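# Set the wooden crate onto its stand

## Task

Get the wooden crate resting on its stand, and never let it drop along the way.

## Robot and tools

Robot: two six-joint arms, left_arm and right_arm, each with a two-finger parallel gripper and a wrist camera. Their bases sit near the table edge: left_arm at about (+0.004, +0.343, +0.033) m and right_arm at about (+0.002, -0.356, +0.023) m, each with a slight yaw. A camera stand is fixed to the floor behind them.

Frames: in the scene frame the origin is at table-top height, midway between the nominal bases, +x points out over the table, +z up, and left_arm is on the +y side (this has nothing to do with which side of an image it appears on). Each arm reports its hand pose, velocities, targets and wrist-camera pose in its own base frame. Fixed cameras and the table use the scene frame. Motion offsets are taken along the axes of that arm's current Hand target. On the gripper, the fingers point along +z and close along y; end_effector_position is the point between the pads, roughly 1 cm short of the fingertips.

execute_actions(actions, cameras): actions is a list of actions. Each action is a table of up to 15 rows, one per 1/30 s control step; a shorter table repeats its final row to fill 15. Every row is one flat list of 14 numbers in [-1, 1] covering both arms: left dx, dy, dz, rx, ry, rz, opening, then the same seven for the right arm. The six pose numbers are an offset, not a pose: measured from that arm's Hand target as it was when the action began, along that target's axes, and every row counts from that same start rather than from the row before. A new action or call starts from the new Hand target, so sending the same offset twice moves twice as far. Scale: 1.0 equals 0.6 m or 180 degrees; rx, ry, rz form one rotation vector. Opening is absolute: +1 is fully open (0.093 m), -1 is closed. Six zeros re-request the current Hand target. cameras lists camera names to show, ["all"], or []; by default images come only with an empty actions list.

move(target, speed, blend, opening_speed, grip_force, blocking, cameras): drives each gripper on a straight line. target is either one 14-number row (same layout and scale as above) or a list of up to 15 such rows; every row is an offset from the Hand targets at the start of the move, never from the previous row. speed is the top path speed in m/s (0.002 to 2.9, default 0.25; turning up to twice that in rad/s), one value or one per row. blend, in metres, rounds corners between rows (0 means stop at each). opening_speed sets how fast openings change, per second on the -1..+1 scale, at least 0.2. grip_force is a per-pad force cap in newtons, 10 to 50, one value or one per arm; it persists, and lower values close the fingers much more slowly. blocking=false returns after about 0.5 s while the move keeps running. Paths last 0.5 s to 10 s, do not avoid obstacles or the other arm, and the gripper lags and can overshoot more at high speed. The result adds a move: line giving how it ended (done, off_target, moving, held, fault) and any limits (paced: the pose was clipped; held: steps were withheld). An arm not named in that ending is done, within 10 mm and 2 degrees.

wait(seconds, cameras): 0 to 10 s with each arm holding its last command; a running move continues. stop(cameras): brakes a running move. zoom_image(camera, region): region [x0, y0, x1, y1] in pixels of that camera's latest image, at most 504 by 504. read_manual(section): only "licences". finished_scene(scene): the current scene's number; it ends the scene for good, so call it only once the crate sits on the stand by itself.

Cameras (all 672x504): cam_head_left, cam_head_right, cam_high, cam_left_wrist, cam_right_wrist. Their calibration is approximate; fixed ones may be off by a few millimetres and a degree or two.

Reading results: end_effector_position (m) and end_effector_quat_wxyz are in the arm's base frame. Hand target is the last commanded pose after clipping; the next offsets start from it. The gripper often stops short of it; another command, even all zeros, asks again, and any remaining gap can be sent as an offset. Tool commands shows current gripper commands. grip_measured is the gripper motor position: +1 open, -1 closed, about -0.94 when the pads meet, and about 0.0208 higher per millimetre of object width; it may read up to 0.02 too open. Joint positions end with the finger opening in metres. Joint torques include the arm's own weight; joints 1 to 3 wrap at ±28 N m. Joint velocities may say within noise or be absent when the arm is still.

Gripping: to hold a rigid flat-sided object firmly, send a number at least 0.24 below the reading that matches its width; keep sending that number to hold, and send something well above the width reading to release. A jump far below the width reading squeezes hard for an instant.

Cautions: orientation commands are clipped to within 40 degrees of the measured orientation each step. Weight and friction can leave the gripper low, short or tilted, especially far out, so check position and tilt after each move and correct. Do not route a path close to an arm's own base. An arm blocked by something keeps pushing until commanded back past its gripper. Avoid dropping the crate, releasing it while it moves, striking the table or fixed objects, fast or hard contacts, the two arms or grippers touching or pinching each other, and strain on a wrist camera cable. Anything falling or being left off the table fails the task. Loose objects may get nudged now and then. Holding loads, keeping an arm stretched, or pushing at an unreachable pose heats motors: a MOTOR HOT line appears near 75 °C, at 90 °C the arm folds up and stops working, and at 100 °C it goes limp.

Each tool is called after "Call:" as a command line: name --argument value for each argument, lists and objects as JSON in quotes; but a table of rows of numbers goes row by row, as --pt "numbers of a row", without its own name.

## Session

Call:
execute_actions --actions '[]'

Scene clock: 0.00 s.
left_arm: end_effector_position=(+0.3931, -0.0118, +0.0844) grip_measured=+1.000 end_effector_quat_wxyz=(+0.569, +0.015, +0.822, +0.004) | right_arm: end_effector_position=(+0.3792, +0.0057, +0.1064) grip_measured=+1.000 end_effector_quat_wxyz=(+0.587, -0.051, +0.803, +0.090)
Joint positions: left_arm=[-0.043 1.583 0.376 0.846 -0.029 0.014 0.093] | right_arm=[-0.128 1.482 0.342 0.823 -0.327 -0.016 0.093]
Joint velocities: within noise
Joint torques (N m): no reading
Heat: left arm: 24 °C; right arm: 26 °C.
Hand target: left_arm +0.3961, -0.0119, +0.0913; +0.577, +0.015, +0.817, +0.004 | right_arm +0.3817, +0.0054, +0.1124; +0.594, -0.052, +0.798, +0.089
Tool commands: left_gripper/opening=+1.0 right_gripper/opening=+1.0
camera_calibration:
cam_left_wrist: T_world_to_cam=[[-0.0223816, -0.999365, -0.0277301, -0.00143422], [-0.705273, 0.0354419, -0.708049, 0.377356], [0.708582, 0.00370998, -0.705619, -0.137731], [0, 0, 0, 1]] pos_world=[0.363701, -0.0142966, 0.169961]
cam_right_wrist: T_world_to_cam=[[0.184261, -0.980848, -0.0631317, -0.0597052], [-0.671684, -0.0787684, -0.736638, 0.372703], [0.717557, 0.178138, -0.673334, -0.114381], [0, 0, 0, 1]] pos_world=[0.343414, -0.00882889, 0.193761]

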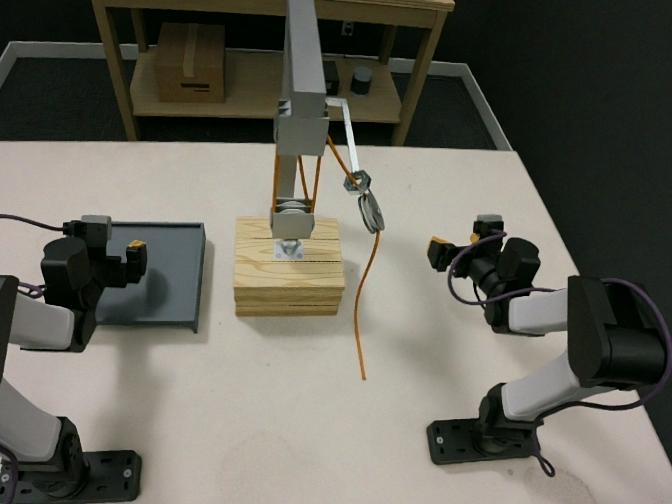

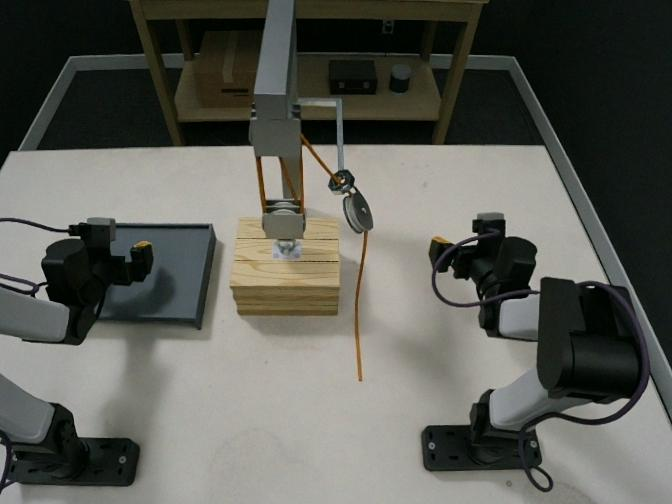

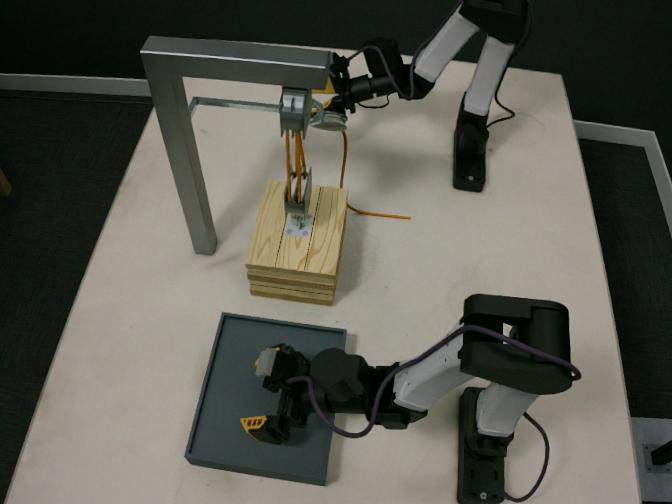

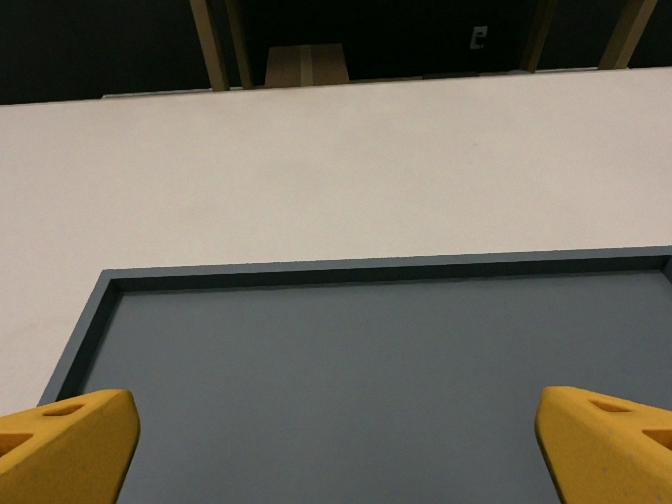

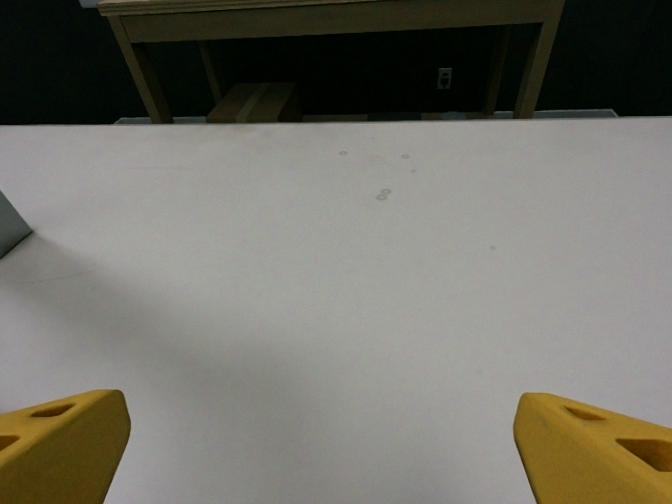

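Call:
move --target '[-0.051,0.187,-0.086,-0.2492,0.3692,-0.4879,1,0.0115,0.1877,-0.2105,-0.286,-0.010,-0.096,1]' --speed 0.3 --cameras '["all"]'

Scene clock: 15.40 s.
left_arm: end_effector_position=(+0.3560, +0.1000, +0.1387) grip_measured=+1.000 end_effector_quat_wxyz=(+0.089, +0.696, -0.707, +0.087) | right_arm: end_effector_position=(+0.2347, +0.0922, +0.1405) grip_measured=+1.000 end_effector_quat_wxyz=(+0.521, -0.411, +0.666, +0.341)
Joint positions: left_arm=[0.377 2.044 1.911 -1.536 0.229 -1.166 0.093] | right_arm=[-0.329 1.167 0.47 -0.431 -1.32 -1.088 0.093]
Joint torques (N m): left_arm=[0.95 -7.5 8.81 0.07 0.32 -0.09] | right_arm=[-0.14 -1.37 8.35 0.82 -0.86 -0.15]
Heat: left arm: 27 °C; right arm: 29 °C.
Hand target: left_arm +0.3599, +0.0998, +0.1400; +0.093, +0.701, -0.701, +0.093 | right_arm +0.2399, +0.0901, +0.1500; +0.531, -0.417, +0.655, +0.339
Off the commanded pose: left_arm 0.004 m, 1 deg | right_arm 0.011 m, 2 deg.
move: off_target (right_arm)
camera_calibration:
cam_left_wrist: T_world_to_cam=[[0.99979, -0.0204921, 0.000808017, -0.354792], [-0.0165437, -0.782614, 0.622287, 0.0377719], [-0.0121196, -0.622169, -0.782789, 0.256323], [0, 0, 0, 1]] pos_world=[0.358449, 0.181767, 0.177428]
cam_right_wrist: T_world_to_cam=[[0.900845, -0.434114, -0.00487508, -0.172901], [-0.271791, -0.555175, -0.786073, 0.264504], [0.338538, 0.709455, -0.618115, 0.0290546], [0, 0, 0, 1]] pos_world=[0.21781, 0.0511746, 0.225036]

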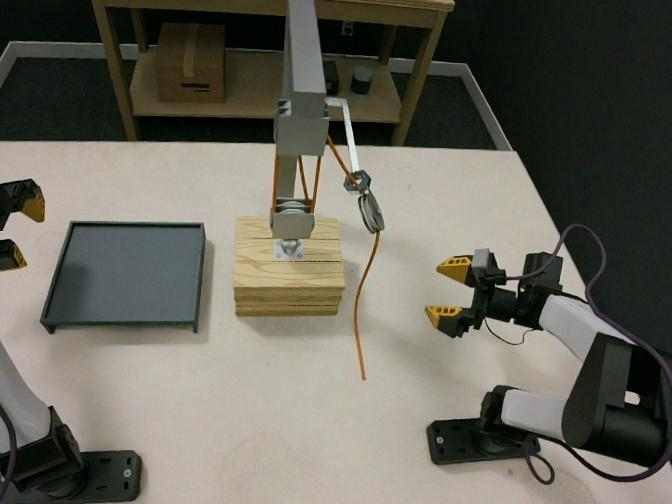

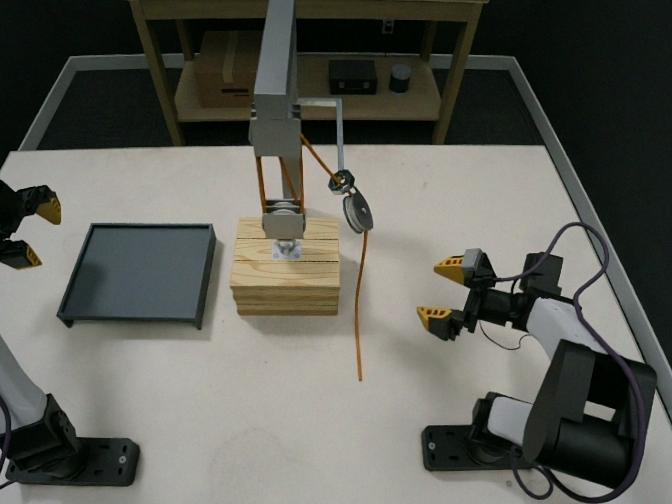

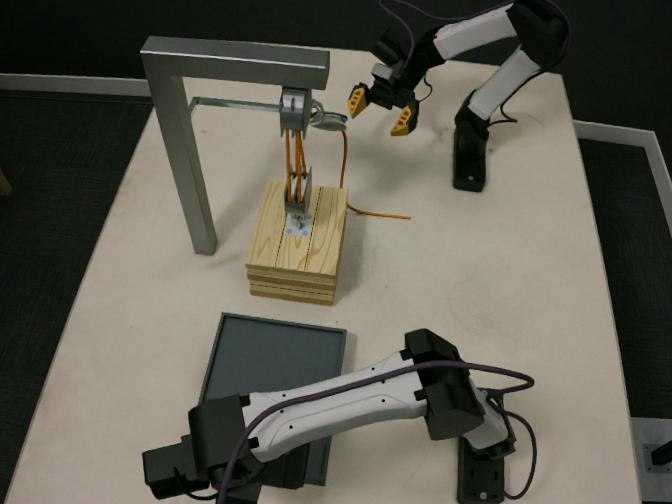

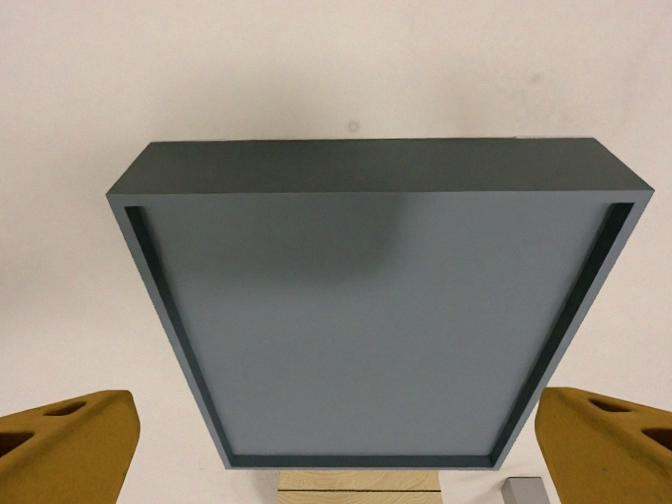

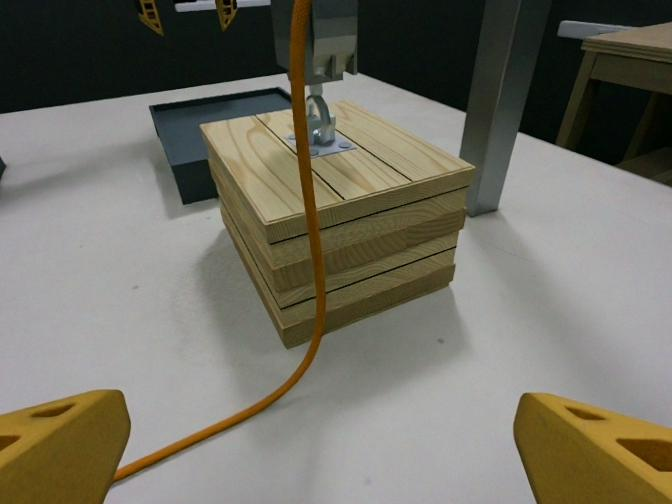

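Call:
move --pt "-0.093 -0.027 0.044 0 0 0 1 -0.018 0.019 0.11 -0.0543 0 -0.0116 1" --pt "-0.122 -0.027 0.2175 0 0 0 1 -0.018 0.019 0.239 -0.0543 0 -0.0116 1" --blend '[0.01,0]' --speed 0.15 --cameras '["all"]'

Scene clock: 27.90 s.
left_arm: end_effector_position=(+0.3740, +0.1396, -0.0010) grip_measured=+1.000 end_effector_quat_wxyz=(+0.090, +0.702, -0.700, +0.090) | right_arm: end_effector_position=(+0.2835, +0.2215, +0.1284) grip_measured=+1.000 end_effector_quat_wxyz=(+0.494, -0.475, +0.617, +0.388)
Joint positions: left_arm=[0.453 2.252 1.676 -1.109 0.229 -1.107 0.093] | right_arm=[0.249 1.532 0.481 0.627 -1.033 -0.36 0.093]
Joint torques (N m): left_arm=[-0.18 -9.16 5.78 0.24 0.25 0] | right_arm=[0.87 -3.63 6.56 1.81 -0.11 0.16]
Heat: left arm: 28 °C; right arm: 32 °C.
Hand target: left_arm +0.3761, +0.1368, -0.0051; +0.092, +0.701, -0.701, +0.093 | right_arm +0.2897, +0.2241, +0.1308; +0.499, -0.473, +0.616, +0.383
Off the commanded pose: left_arm 0.005 m, 0 deg | right_arm 0.007 m, 1 deg.
move: done
camera_calibration:
cam_left_wrist: T_world_to_cam=[[0.999998, -0.00143311, 0.000991927, -0.374607], [-0.00173824, -0.778432, 0.627727, 0.149884], [-0.000127454, -0.627728, -0.778433, 0.168104], [0, 0, 0, 1]] pos_world=[0.374888, 0.221661, 0.0371427]
cam_right_wrist: T_world_to_cam=[[0.967576, -0.252346, 0.0108377, -0.221962], [-0.144945, -0.589882, -0.794374, 0.312897], [0.20685, 0.767047, -0.607332, -0.063482], [0, 0, 0, 1]] pos_world=[0.273249, 0.177255, 0.212408]

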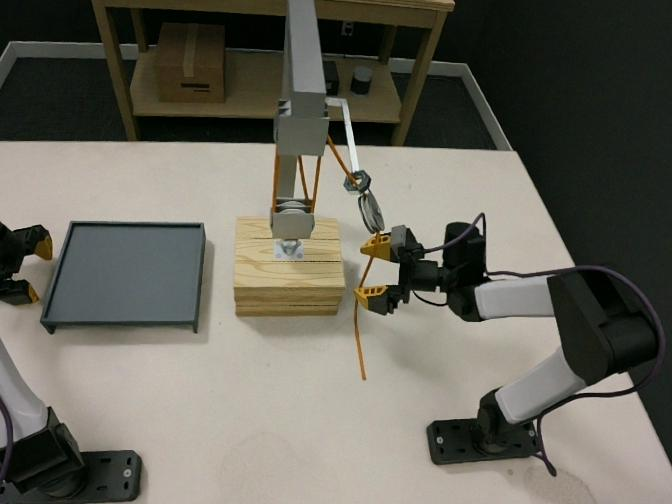

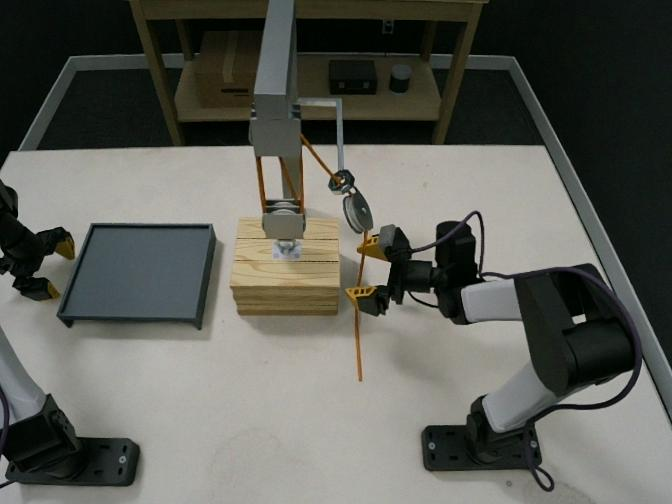

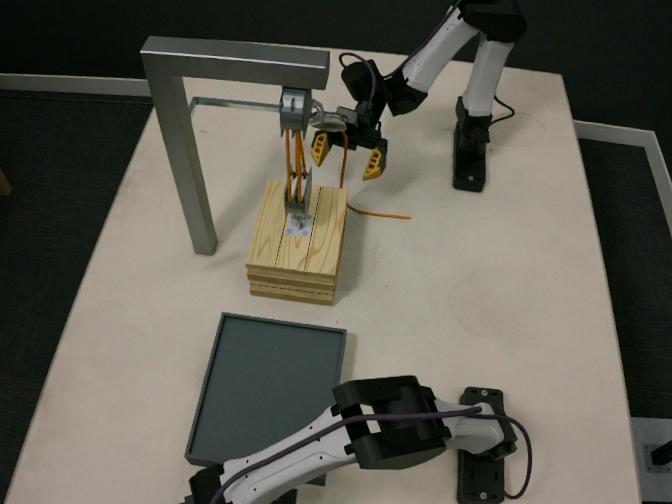

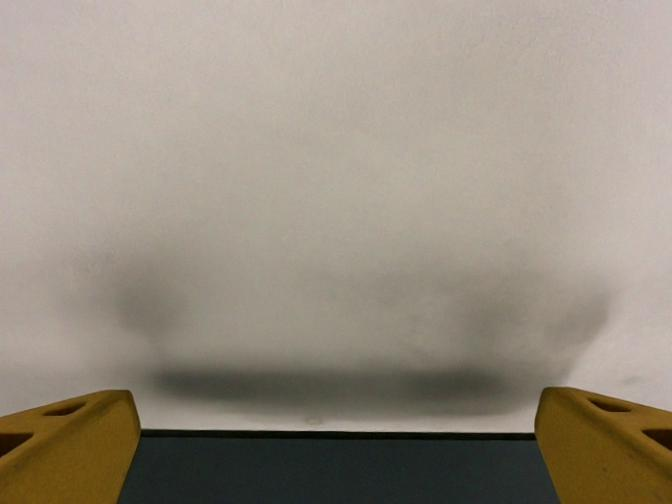

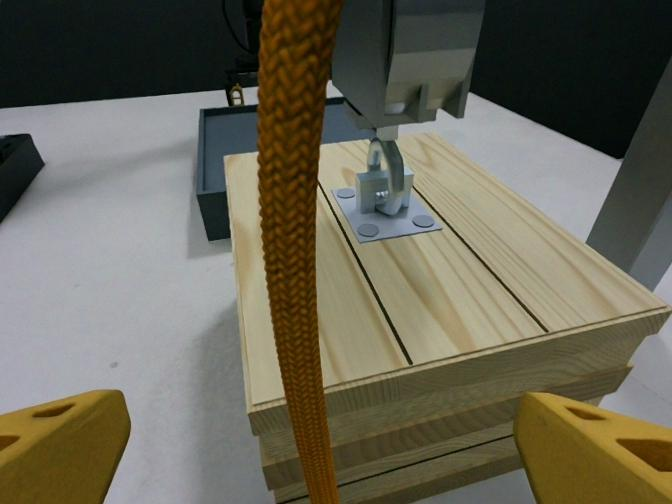

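Call:
move --pt "0 0 0 0 0 0 1 0 0 0.035 0 0 0 1" --pt "0 0 0 0 0 0 1 0 0 0.035 0 0 0 -1" --speed 0.1 --opening_speed 1.5 --cameras '["cam_right_wrist","cam_head_left"]'

Scene clock: 33.13 s.
left_arm: end_effector_position=(+0.3740, +0.1396, -0.0010) grip_measured=+1.000 end_effector_quat_wxyz=(+0.090, +0.702, -0.700, +0.090) | right_arm: end_effector_position=(+0.2856, +0.2399, +0.1202) grip_measured=-0.953 end_effector_quat_wxyz=(+0.489, -0.474, +0.620, +0.390)
Joint positions: left_arm=[0.453 2.252 1.676 -1.109 0.229 -1.107 0.093] | right_arm=[0.317 1.595 0.492 0.706 -0.972 -0.313 0]
Joint torques (N m): left_arm=[-0.03 -9.1 5.86 0.22 0.25 0.02] | right_arm=[0.88 -3.9 7.45 1.88 -0.1 0.12]
Heat: left arm: 28 °C; right arm: 33 °C.
Hand target: left_arm +0.3761, +0.1368, -0.0051; +0.093, +0.701, -0.701, +0.093 | right_arm +0.2949, +0.2440, +0.1265; +0.499, -0.473, +0.616, +0.384
Off the commanded pose: left_arm 0.005 m, 0 deg | right_arm 0.012 m, 2 deg.
move: off_target (right_arm); target 2's new opening was sent with right_arm's hand 0.012 m and 2 deg from that target
camera_calibration:
cam_right_wrist: T_world_to_cam=[[0.967756, -0.25189, 0.000548787, -0.218266], [-0.15415, -0.593961, -0.789588, 0.320555], [0.199215, 0.764043, -0.613638, -0.079364], [0, 0, 0, 1]] pos_world=[0.276452, 0.196056, 0.204525]
Images, in order (width x height): cam_head_left 672x504, cam_right_wrist 672x504.

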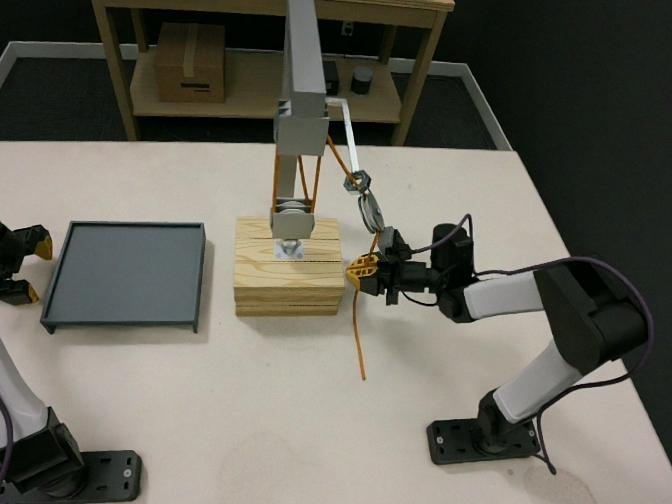

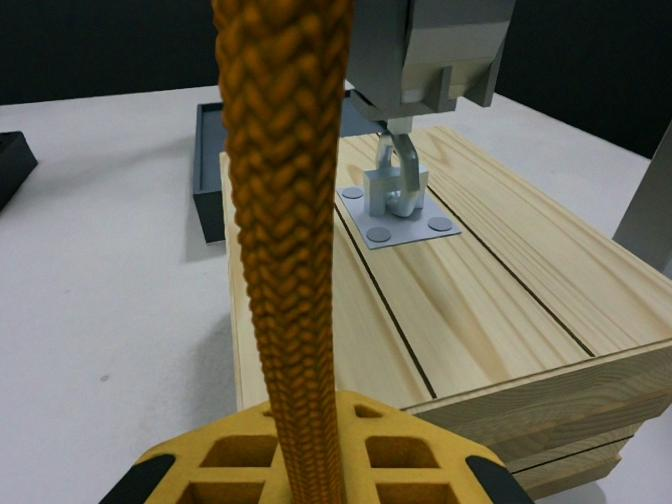

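Call:
move --target '[0,0,0,0,0,0,1,0.005,-0.025,-0.0625,0,0,0.583,-1]' --speed 0.25 --cameras '["cam_right_wrist","cam_head_left","cam_high"]'

Scene clock: 40.20 s.
left_arm: end_effector_position=(+0.3740, +0.1396, -0.0010) grip_measured=+1.000 end_effector_quat_wxyz=(+0.090, +0.702, -0.700, +0.090) | right_arm: end_effector_position=(+0.2916, +0.2127, +0.1379) grip_measured=-0.962 end_effector_quat_wxyz=(+0.007, +0.155, +0.748, +0.645)
Joint positions: left_arm=[0.453 2.252 1.676 -1.109 0.229 -1.107 0.093] | right_arm=[0.195 1.567 0.516 0.65 -1.129 1.399 0]
Joint torques (N m): left_arm=[0.01 -9.32 5.89 0.23 0.27 0.02] | right_arm=[-1.61 -5.45 6.02 0.94 0.11 0.24]
Heat: left arm: 28 °C; right arm: 33 °C.
Hand target: left_arm +0.3761, +0.1368, -0.0051; +0.093, +0.701, -0.701, +0.093 | right_arm +0.2998, +0.2041, +0.1314; +0.000, +0.200, +0.751, +0.630
Off the commanded pose: left_arm 0.005 m, 0 deg | right_arm 0.014 m, 6 deg.
move: off_target (right_arm)
camera_calibration:
cam_right_wrist: T_world_to_cam=[[-0.205701, -0.132179, -0.969647, 0.21967], [-0.954085, -0.193369, 0.228759, 0.326994], [-0.217736, 0.972182, -0.0863337, -0.0443141], [0, 0, 0, 1]] pos_world=[0.347518, 0.135348, 0.134374]
Images, in order (width x height): cam_head_left 672x504, cam_high 672x504, cam_right_wrist 672x504.

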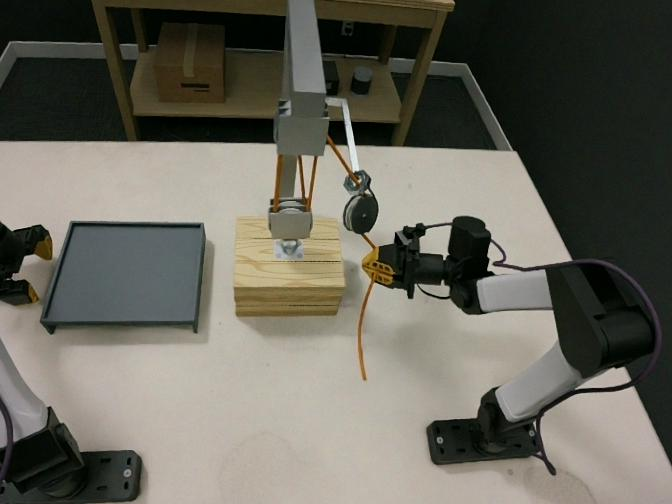

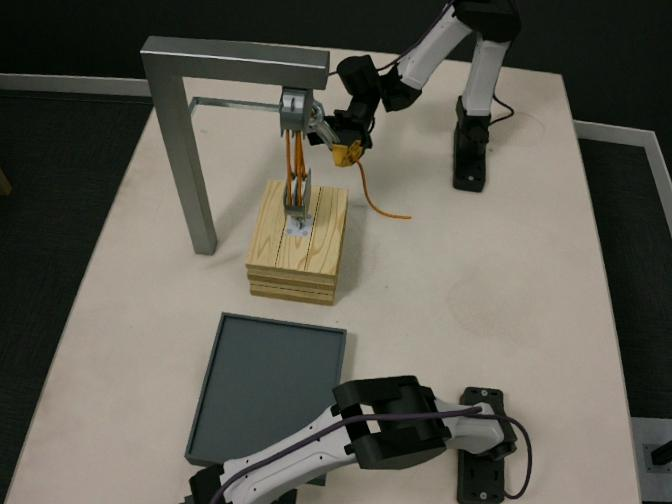

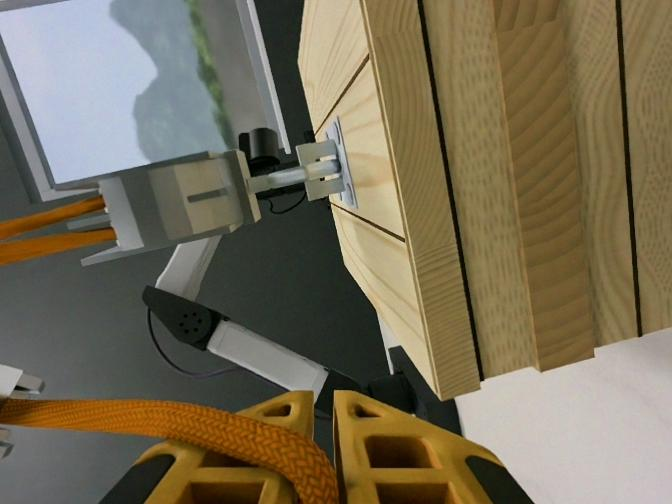

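Call:
move --pt "0 0 0 0 0 0 1 -0.137 -0.077 -0.011 0 0 0 -1" --pt "0 0 0 0 0 0 1 -0.2895 -0.049 -0.005 0 0 0 -1" --blend '[0.03,0]' --speed 0.08 --cameras '["cam_right_wrist","cam_head_left"]'

Scene clock: 49.13 s.
left_arm: end_effector_position=(+0.3740, +0.1396, -0.0010) grip_measured=+1.000 end_effector_quat_wxyz=(+0.090, +0.702, -0.700, +0.090) | right_arm: end_effector_position=(+0.3948, +0.1887, +0.1398) grip_measured=-0.962 end_effector_quat_wxyz=(+0.056, -0.051, +0.703, +0.707)
Joint positions: left_arm=[0.453 2.252 1.676 -1.109 0.229 -1.107 0.093] | right_arm=[0.051 2.166 1.004 1.264 -1.512 1.522 0]
Joint torques (N m): left_arm=[-0.16 -9.05 5.65 0.28 0.22 0.06] | right_arm=[-8.92 0.08 1.14 -0.83 1.71 0.59]
Heat: left arm: 28 °C; right arm: 33 °C.
Hand target: left_arm +0.3761, +0.1368, -0.0051; +0.093, +0.701, -0.701, +0.093 | right_arm +0.4500, +0.1453, +0.0603; +0.000, +0.200, +0.751, +0.630
Off the commanded pose: left_arm 0.005 m, 0 deg | right_arm 0.106 m, 31 deg.
move: off_target (right_arm)
camera_calibration:
cam_right_wrist: T_world_to_cam=[[0.170127, -0.00442997, -0.985412, 0.0692718], [-0.895018, -0.4191, -0.152637, 0.492844], [-0.41231, 0.907929, -0.0752652, 0.0890581], [0, 0, 0, 1]] pos_world=[0.466038, 0.125999, 0.15019]
Images, in order (width x height): cam_head_left 672x504, cam_right_wrist 672x504.

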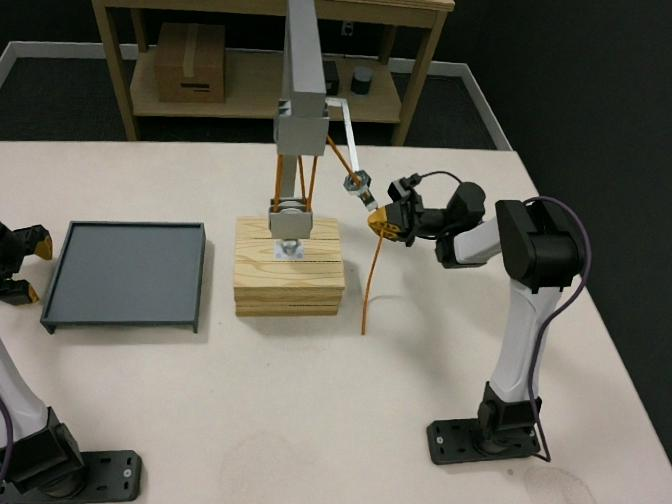

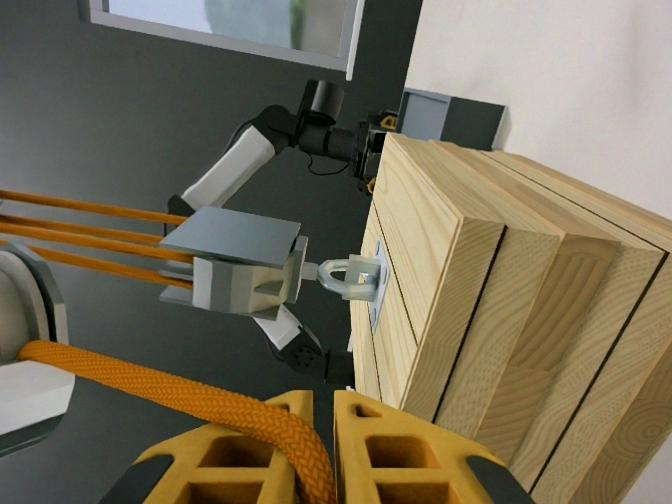

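Call:
move --pt "0 0 0 0 0 0 1 -0.144 -0.025 0.032 0 0 0 -1" --pt "0 0 0 0 0 0 1 -0.257 -0.087 0.052 0 0 0 -1" --blend '[0.03,0]' --speed 0.06 --cameras '["cam_right_wrist","cam_head_left","cam_high"]'

Scene clock: 57.27 s.
left_arm: end_effector_position=(+0.3740, +0.1396, -0.0010) grip_measured=+1.000 end_effector_quat_wxyz=(+0.090, +0.702, -0.700, +0.090) | right_arm: end_effector_position=(+0.5370, +0.1770, +0.0518) grip_measured=-0.962 end_effector_quat_wxyz=(+0.044, -0.042, +0.702, +0.709)
Joint positions: left_arm=[0.453 2.252 1.676 -1.109 0.229 -1.107 0.093] | right_arm=[0.016 2.921 1.998 1.461 -1.55 1.988 0]
Joint torques (N m): left_arm=[-0.06 -9.07 5.91 0.24 0.28 0] | right_arm=[-8.76 -2.73 3.23 -0.55 1.19 0.89]
Heat: left arm: 29 °C; right arm: 31 °C.
Hand target: left_arm +0.3761, +0.1368, -0.0051; +0.093, +0.701, -0.701, +0.093 | right_arm +0.5840, +0.1217, -0.0343; +0.000, +0.200, +0.751, +0.630
Off the commanded pose: left_arm 0.005 m, 0 deg | right_arm 0.113 m, 30 deg.
move: off_target (right_arm)
camera_calibration:
cam_right_wrist: T_world_to_cam=[[0.140449, 0.00102198, -0.990087, -0.026449], [-0.896938, -0.423322, -0.127672, 0.602393], [-0.419256, 0.905979, -0.0585383, 0.154903], [0, 0, 0, 1]] pos_world=[0.608968, 0.114695, 0.0597896]
Images, in order (width x height): cam_head_left 672x504, cam_high 672x504, cam_right_wrist 672x504.

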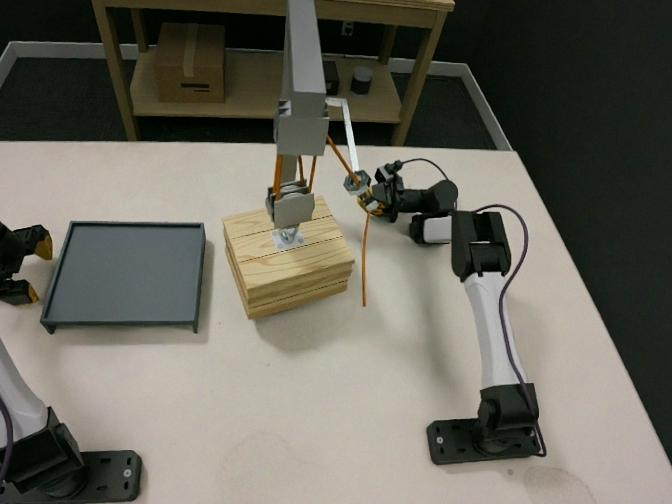

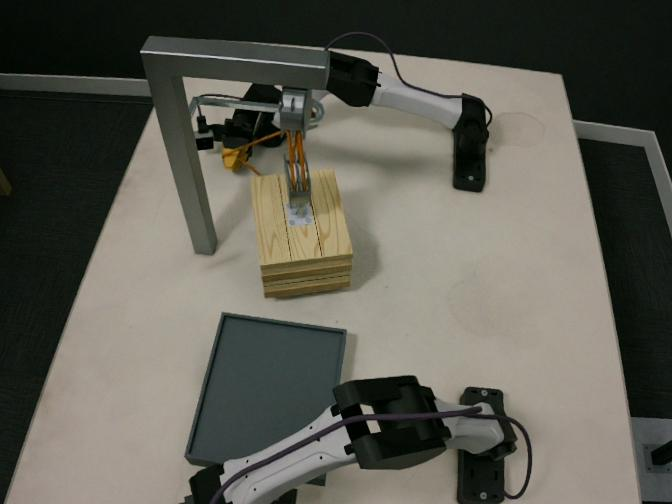

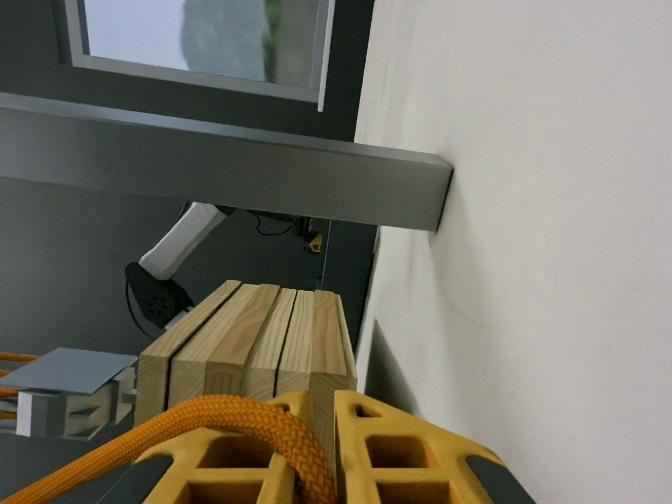

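Call:
move --target '[0,0,0,0,0,0,1,-0.065,-0.039,-0.256,-0.0352,-0.1313,0.0289,-1]' --speed 0.08 --cameras '["cam_right_wrist","cam_head_left","cam_head_right","cam_high"]'

Call:
zoom_image --camera "cam_head_left" --region '[180, 180, 380, 340]'

Scene clock: 63.70 s.
left_arm: end_effector_position=(+0.3740, +0.1396, -0.0010) grip_measured=+1.000 end_effector_quat_wxyz=(+0.090, +0.702, -0.700, +0.090) | right_arm: end_effector_position=(+0.5068, +0.0546, +0.0370) grip_measured=-0.962 end_effector_quat_wxyz=(+0.093, +0.086, +0.700, +0.703)
Joint positions: left_arm=[0.453 2.252 1.676 -1.109 0.229 -1.107 0.093] | right_arm=[-0.229 2.717 1.52 1.467 -1.546 1.832 0]
Joint torques (N m): left_arm=[0.06 -8.91 5.9 0.27 0.28 0] | right_arm=[-13.05 -1.65 4.3 0.18 2.57 0.7]
Heat: left arm: 30 °C; right arm: 33 °C.
Hand target: left_arm +0.3761, +0.1368, -0.0051; +0.093, +0.701, -0.701, +0.093 | right_arm +0.5741, -0.0382, -0.0344; +0.136, +0.358, +0.689, +0.615
Off the commanded pose: left_arm 0.005 m, 0 deg | right_arm 0.135 m, 33 deg.
move: off_target (right_arm)
camera_calibration:
cam_right_wrist: T_world_to_cam=[[0.0275546, -0.00983493, -0.999572, 0.0213834], [-0.982173, -0.186276, -0.0252422, 0.548006], [-0.185948, 0.982448, -0.0147924, 0.128198], [0, 0, 0, 1]] pos_world=[0.561486, -0.0236572, 0.0371035]
Images, in order (width x height): cam_head_left 672x504, cam_head_right 672x504, cam_high 672x504, cam_right_wrist 672x504.

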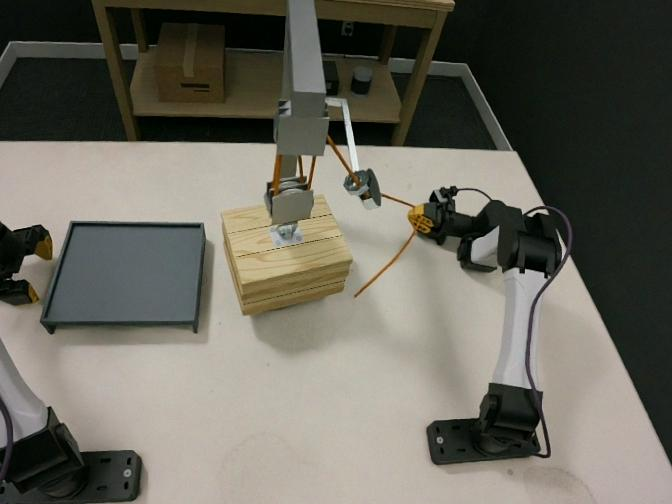

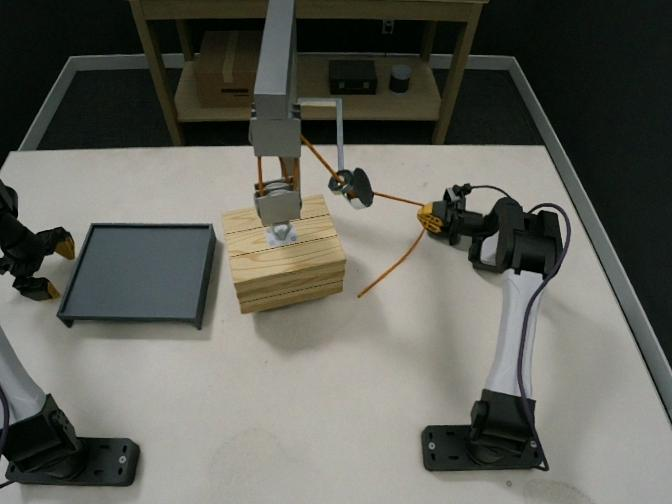

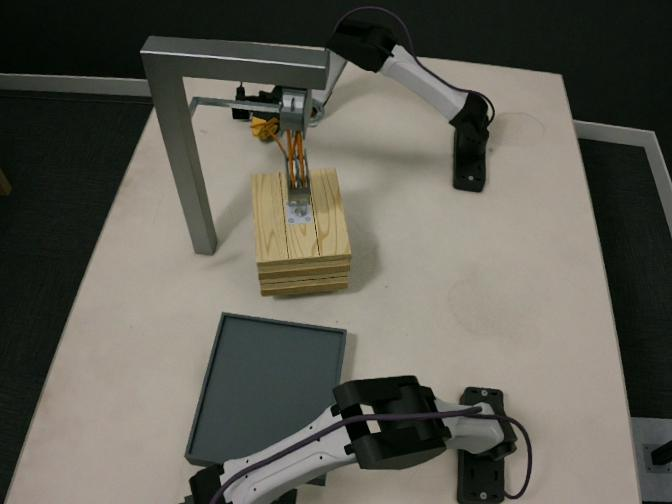

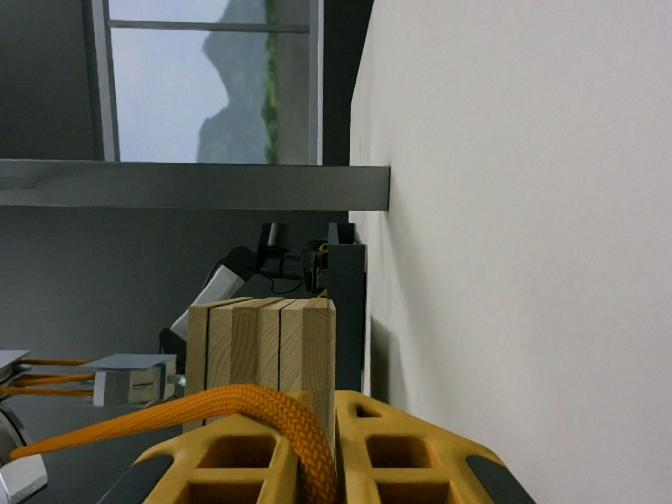

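Scaled by 2.520 from the camera's 672x504 image, which has a finer 960x720 frame.

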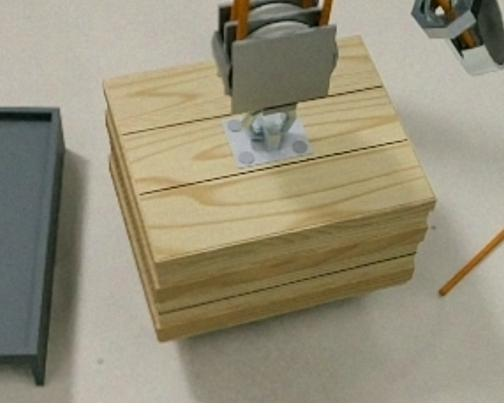

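Call:
move --target '[0,0,0,0,0,0,1,-0.11,0.002,-0.125,-0.0169,-0.063,0.0139,-1]' --speed 0.1 --cameras '["cam_head_left","cam_high"]'

Call:
zoom_image --camera "cam_head_left" --region '[180, 180, 380, 340]'

Scene clock: 71.30 s.
left_arm: end_effector_position=(+0.3740, +0.1396, -0.0010) grip_measured=+1.000 end_effector_quat_wxyz=(+0.090, +0.702, -0.700, +0.090) | right_arm: end_effector_position=(+0.5081, -0.0262, +0.0354) grip_measured=-0.962 end_effector_quat_wxyz=(+0.147, +0.144, +0.690, +0.694)
Joint positions: left_arm=[0.453 2.252 1.676 -1.109 0.229 -1.107 0.093] | right_arm=[-0.389 2.717 1.512 1.467 -1.544 1.83 0]
Joint torques (N m): left_arm=[-0.14 -9.06 5.93 0.22 0.28 -0.02] | right_arm=[-13.86 -1.5 5.29 0.14 2.89 0.76]
Heat: left arm: 30 °C; right arm: 38 °C.
Hand target: left_arm +0.3761, +0.1368, -0.0051; +0.093, +0.701, -0.701, +0.093 | right_arm +0.5739, -0.1381, -0.0344; +0.200, +0.428, +0.648, +0.597
Off the commanded pose: left_arm 0.005 m, 0 deg | right_arm 0.147 m, 35 deg.
move: off_target (right_arm)
Images, in order (width x height): cam_head_left 672x504, cam_high 672x504.

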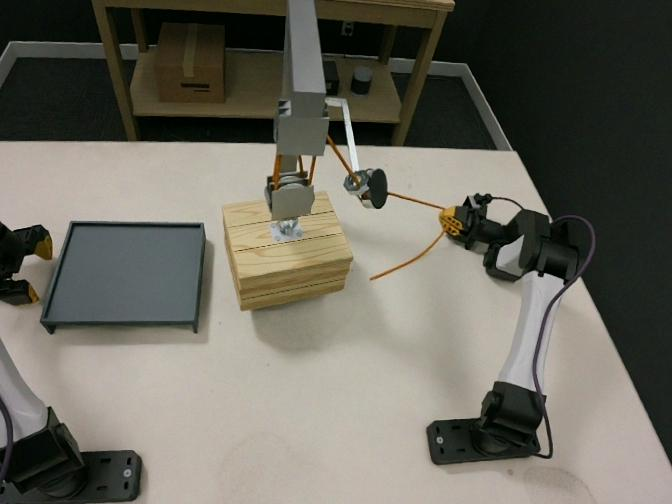

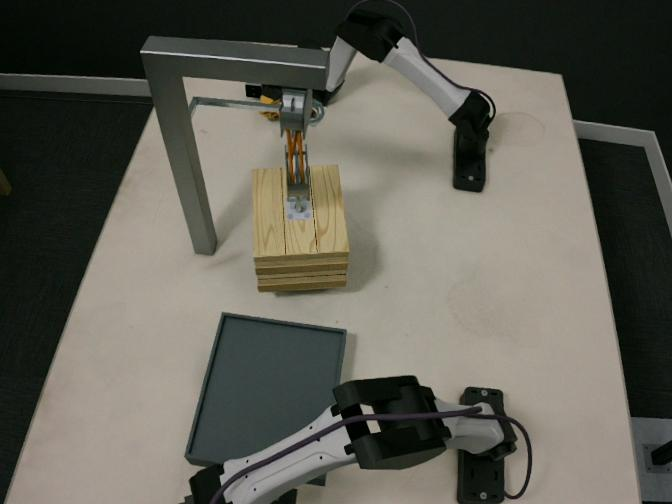

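Scaled by 2.520 from the camera's 672x504 image, which has a finer 960x720 frame.

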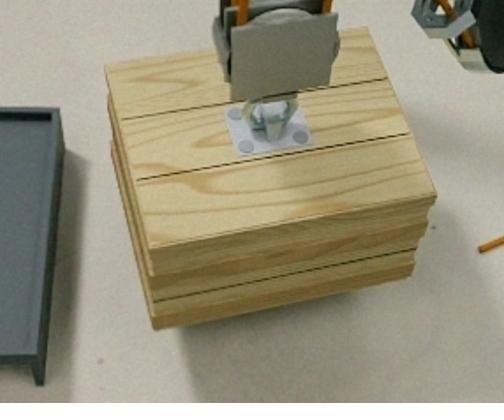

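Call:
move --target '[0.129,0,0.0347,0.0101,0,-0.0376,1,-0.1455,0.0147,-0.11,-0.0141,-0.0525,0.0116,-1]' --speed 0.1 --cameras '["cam_head_left","cam_high"]'

Call:
zoom_image --camera "cam_head_left" --region '[140, 180, 380, 340]'

Scene clock: 78.40 s.
left_arm: end_effector_position=(+0.3696, +0.0777, -0.0128) grip_measured=+1.000 end_effector_quat_wxyz=(+0.079, +0.739, -0.666, +0.067) | right_arm: end_effector_position=(+0.5247, -0.1177, +0.0409) grip_measured=-0.962 end_effector_quat_wxyz=(+0.199, +0.194, +0.676, +0.682)
Joint positions: left_arm=[0.295 2.151 1.466 -0.953 0.197 -1.373 0.093] | right_arm=[-0.539 2.811 1.731 1.464 -1.545 1.951 0]
Joint torques (N m): left_arm=[-2.32 -11.43 4.16 0.39 0.89 -0.47] | right_arm=[-14.53 -1.48 5.27 0.04 2.87 0.66]
Heat: left arm: 32 °C; right arm: 42 °C.
Hand target: left_arm +0.3762, +0.0565, -0.0051; +0.087, +0.743, -0.657, +0.098 | right_arm +0.5741, -0.2478, -0.0347; +0.251, +0.483, +0.608, +0.578
Off the commanded pose: left_arm 0.023 m, 4 deg | right_arm 0.158 m, 37 deg.
move: off_target (left_arm, right_arm)
Images, in order (width x height): cam_head_left 672x504, cam_high 672x504.

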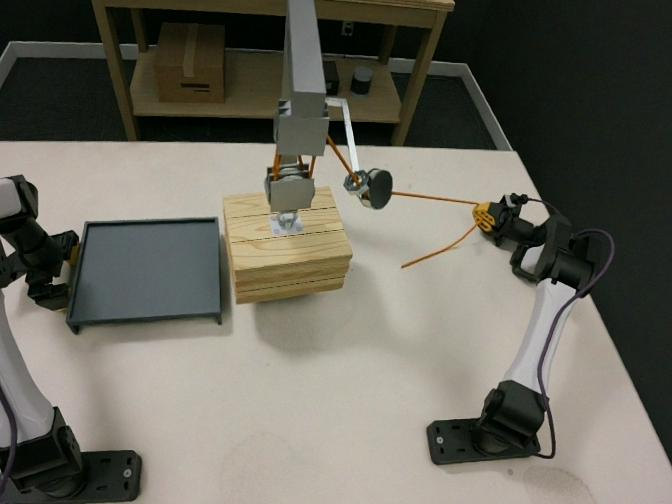

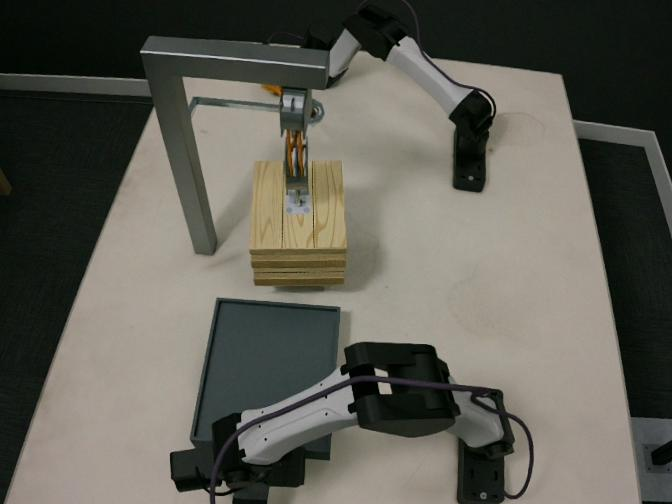

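Scaled by 2.100 from the camera's 672x504 image, which has a finer 960x720 frame.

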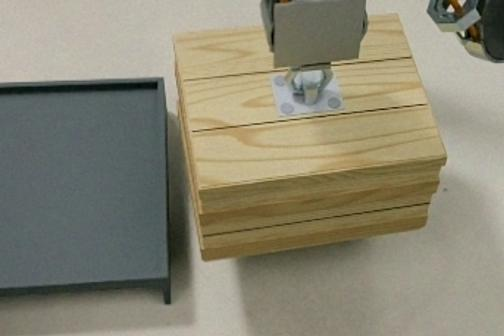

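Call:
move --target '[0.358,0.045,0.082,0.0058,0,-0.0215,1,0,0,0,0,0,0,-1]' --speed 0.13 --cameras '["cam_head_left","cam_high"]'

Call:
zoom_image --camera "cam_head_left" --region '[150, 170, 390, 350]'

Scene clock: 85.63 s.
left_arm: end_effector_position=(+0.3629, -0.1510, -0.0081) grip_measured=+1.000 end_effector_quat_wxyz=(+0.079, +0.766, -0.634, +0.071) | right_arm: end_effector_position=(+0.5247, -0.1177, +0.0409) grip_measured=-0.962 end_effector_quat_wxyz=(+0.198, +0.195, +0.676, +0.682)
Joint positions: left_arm=[-0.309 2.08 1.372 -0.788 0.199 -2.076 0.093] | right_arm=[-0.539 2.811 1.731 1.464 -1.545 1.953 0]
Joint torques (N m): left_arm=[-0.35 -9.33 9.33 0.65 0.53 -0.23] | right_arm=[-14.46 -1.36 5.45 0.05 2.86 0.66]
Heat: left arm: 33 °C; right arm: 46 °C.
Hand target: left_arm +0.3763, -0.1653, +0.0032; +0.083, +0.765, -0.630, +0.101 | right_arm +0.5741, -0.2478, -0.0347; +0.251, +0.483, +0.608, +0.578
Off the commanded pose: left_arm 0.023 m, 3 deg | right_arm 0.158 m, 37 deg.
move: off_target (left_arm, right_arm)
Images, in order (width x height): cam_head_left 672x504, cam_high 672x504.

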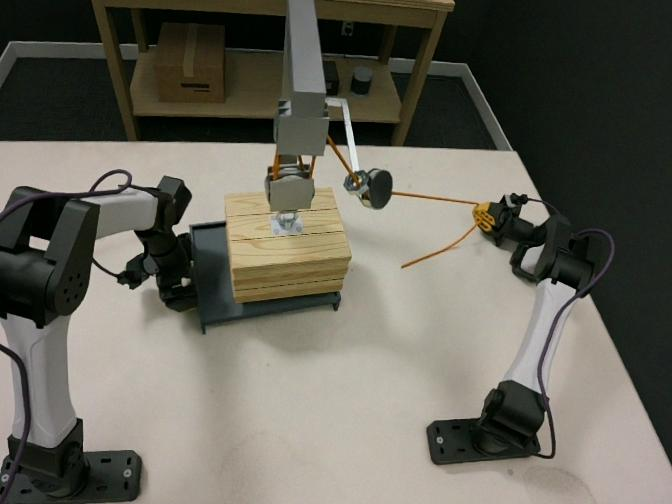

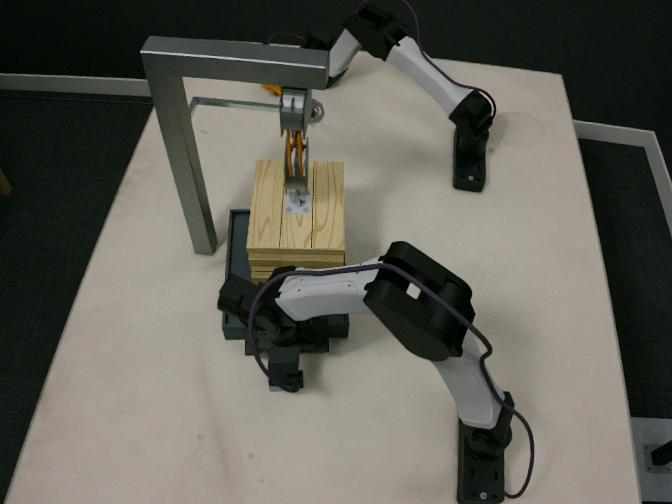

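Scaled by 2.100 from the camera's 672x504 image, which has a finer 960x720 frame.

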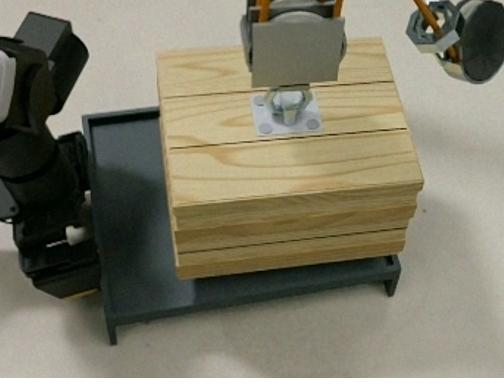

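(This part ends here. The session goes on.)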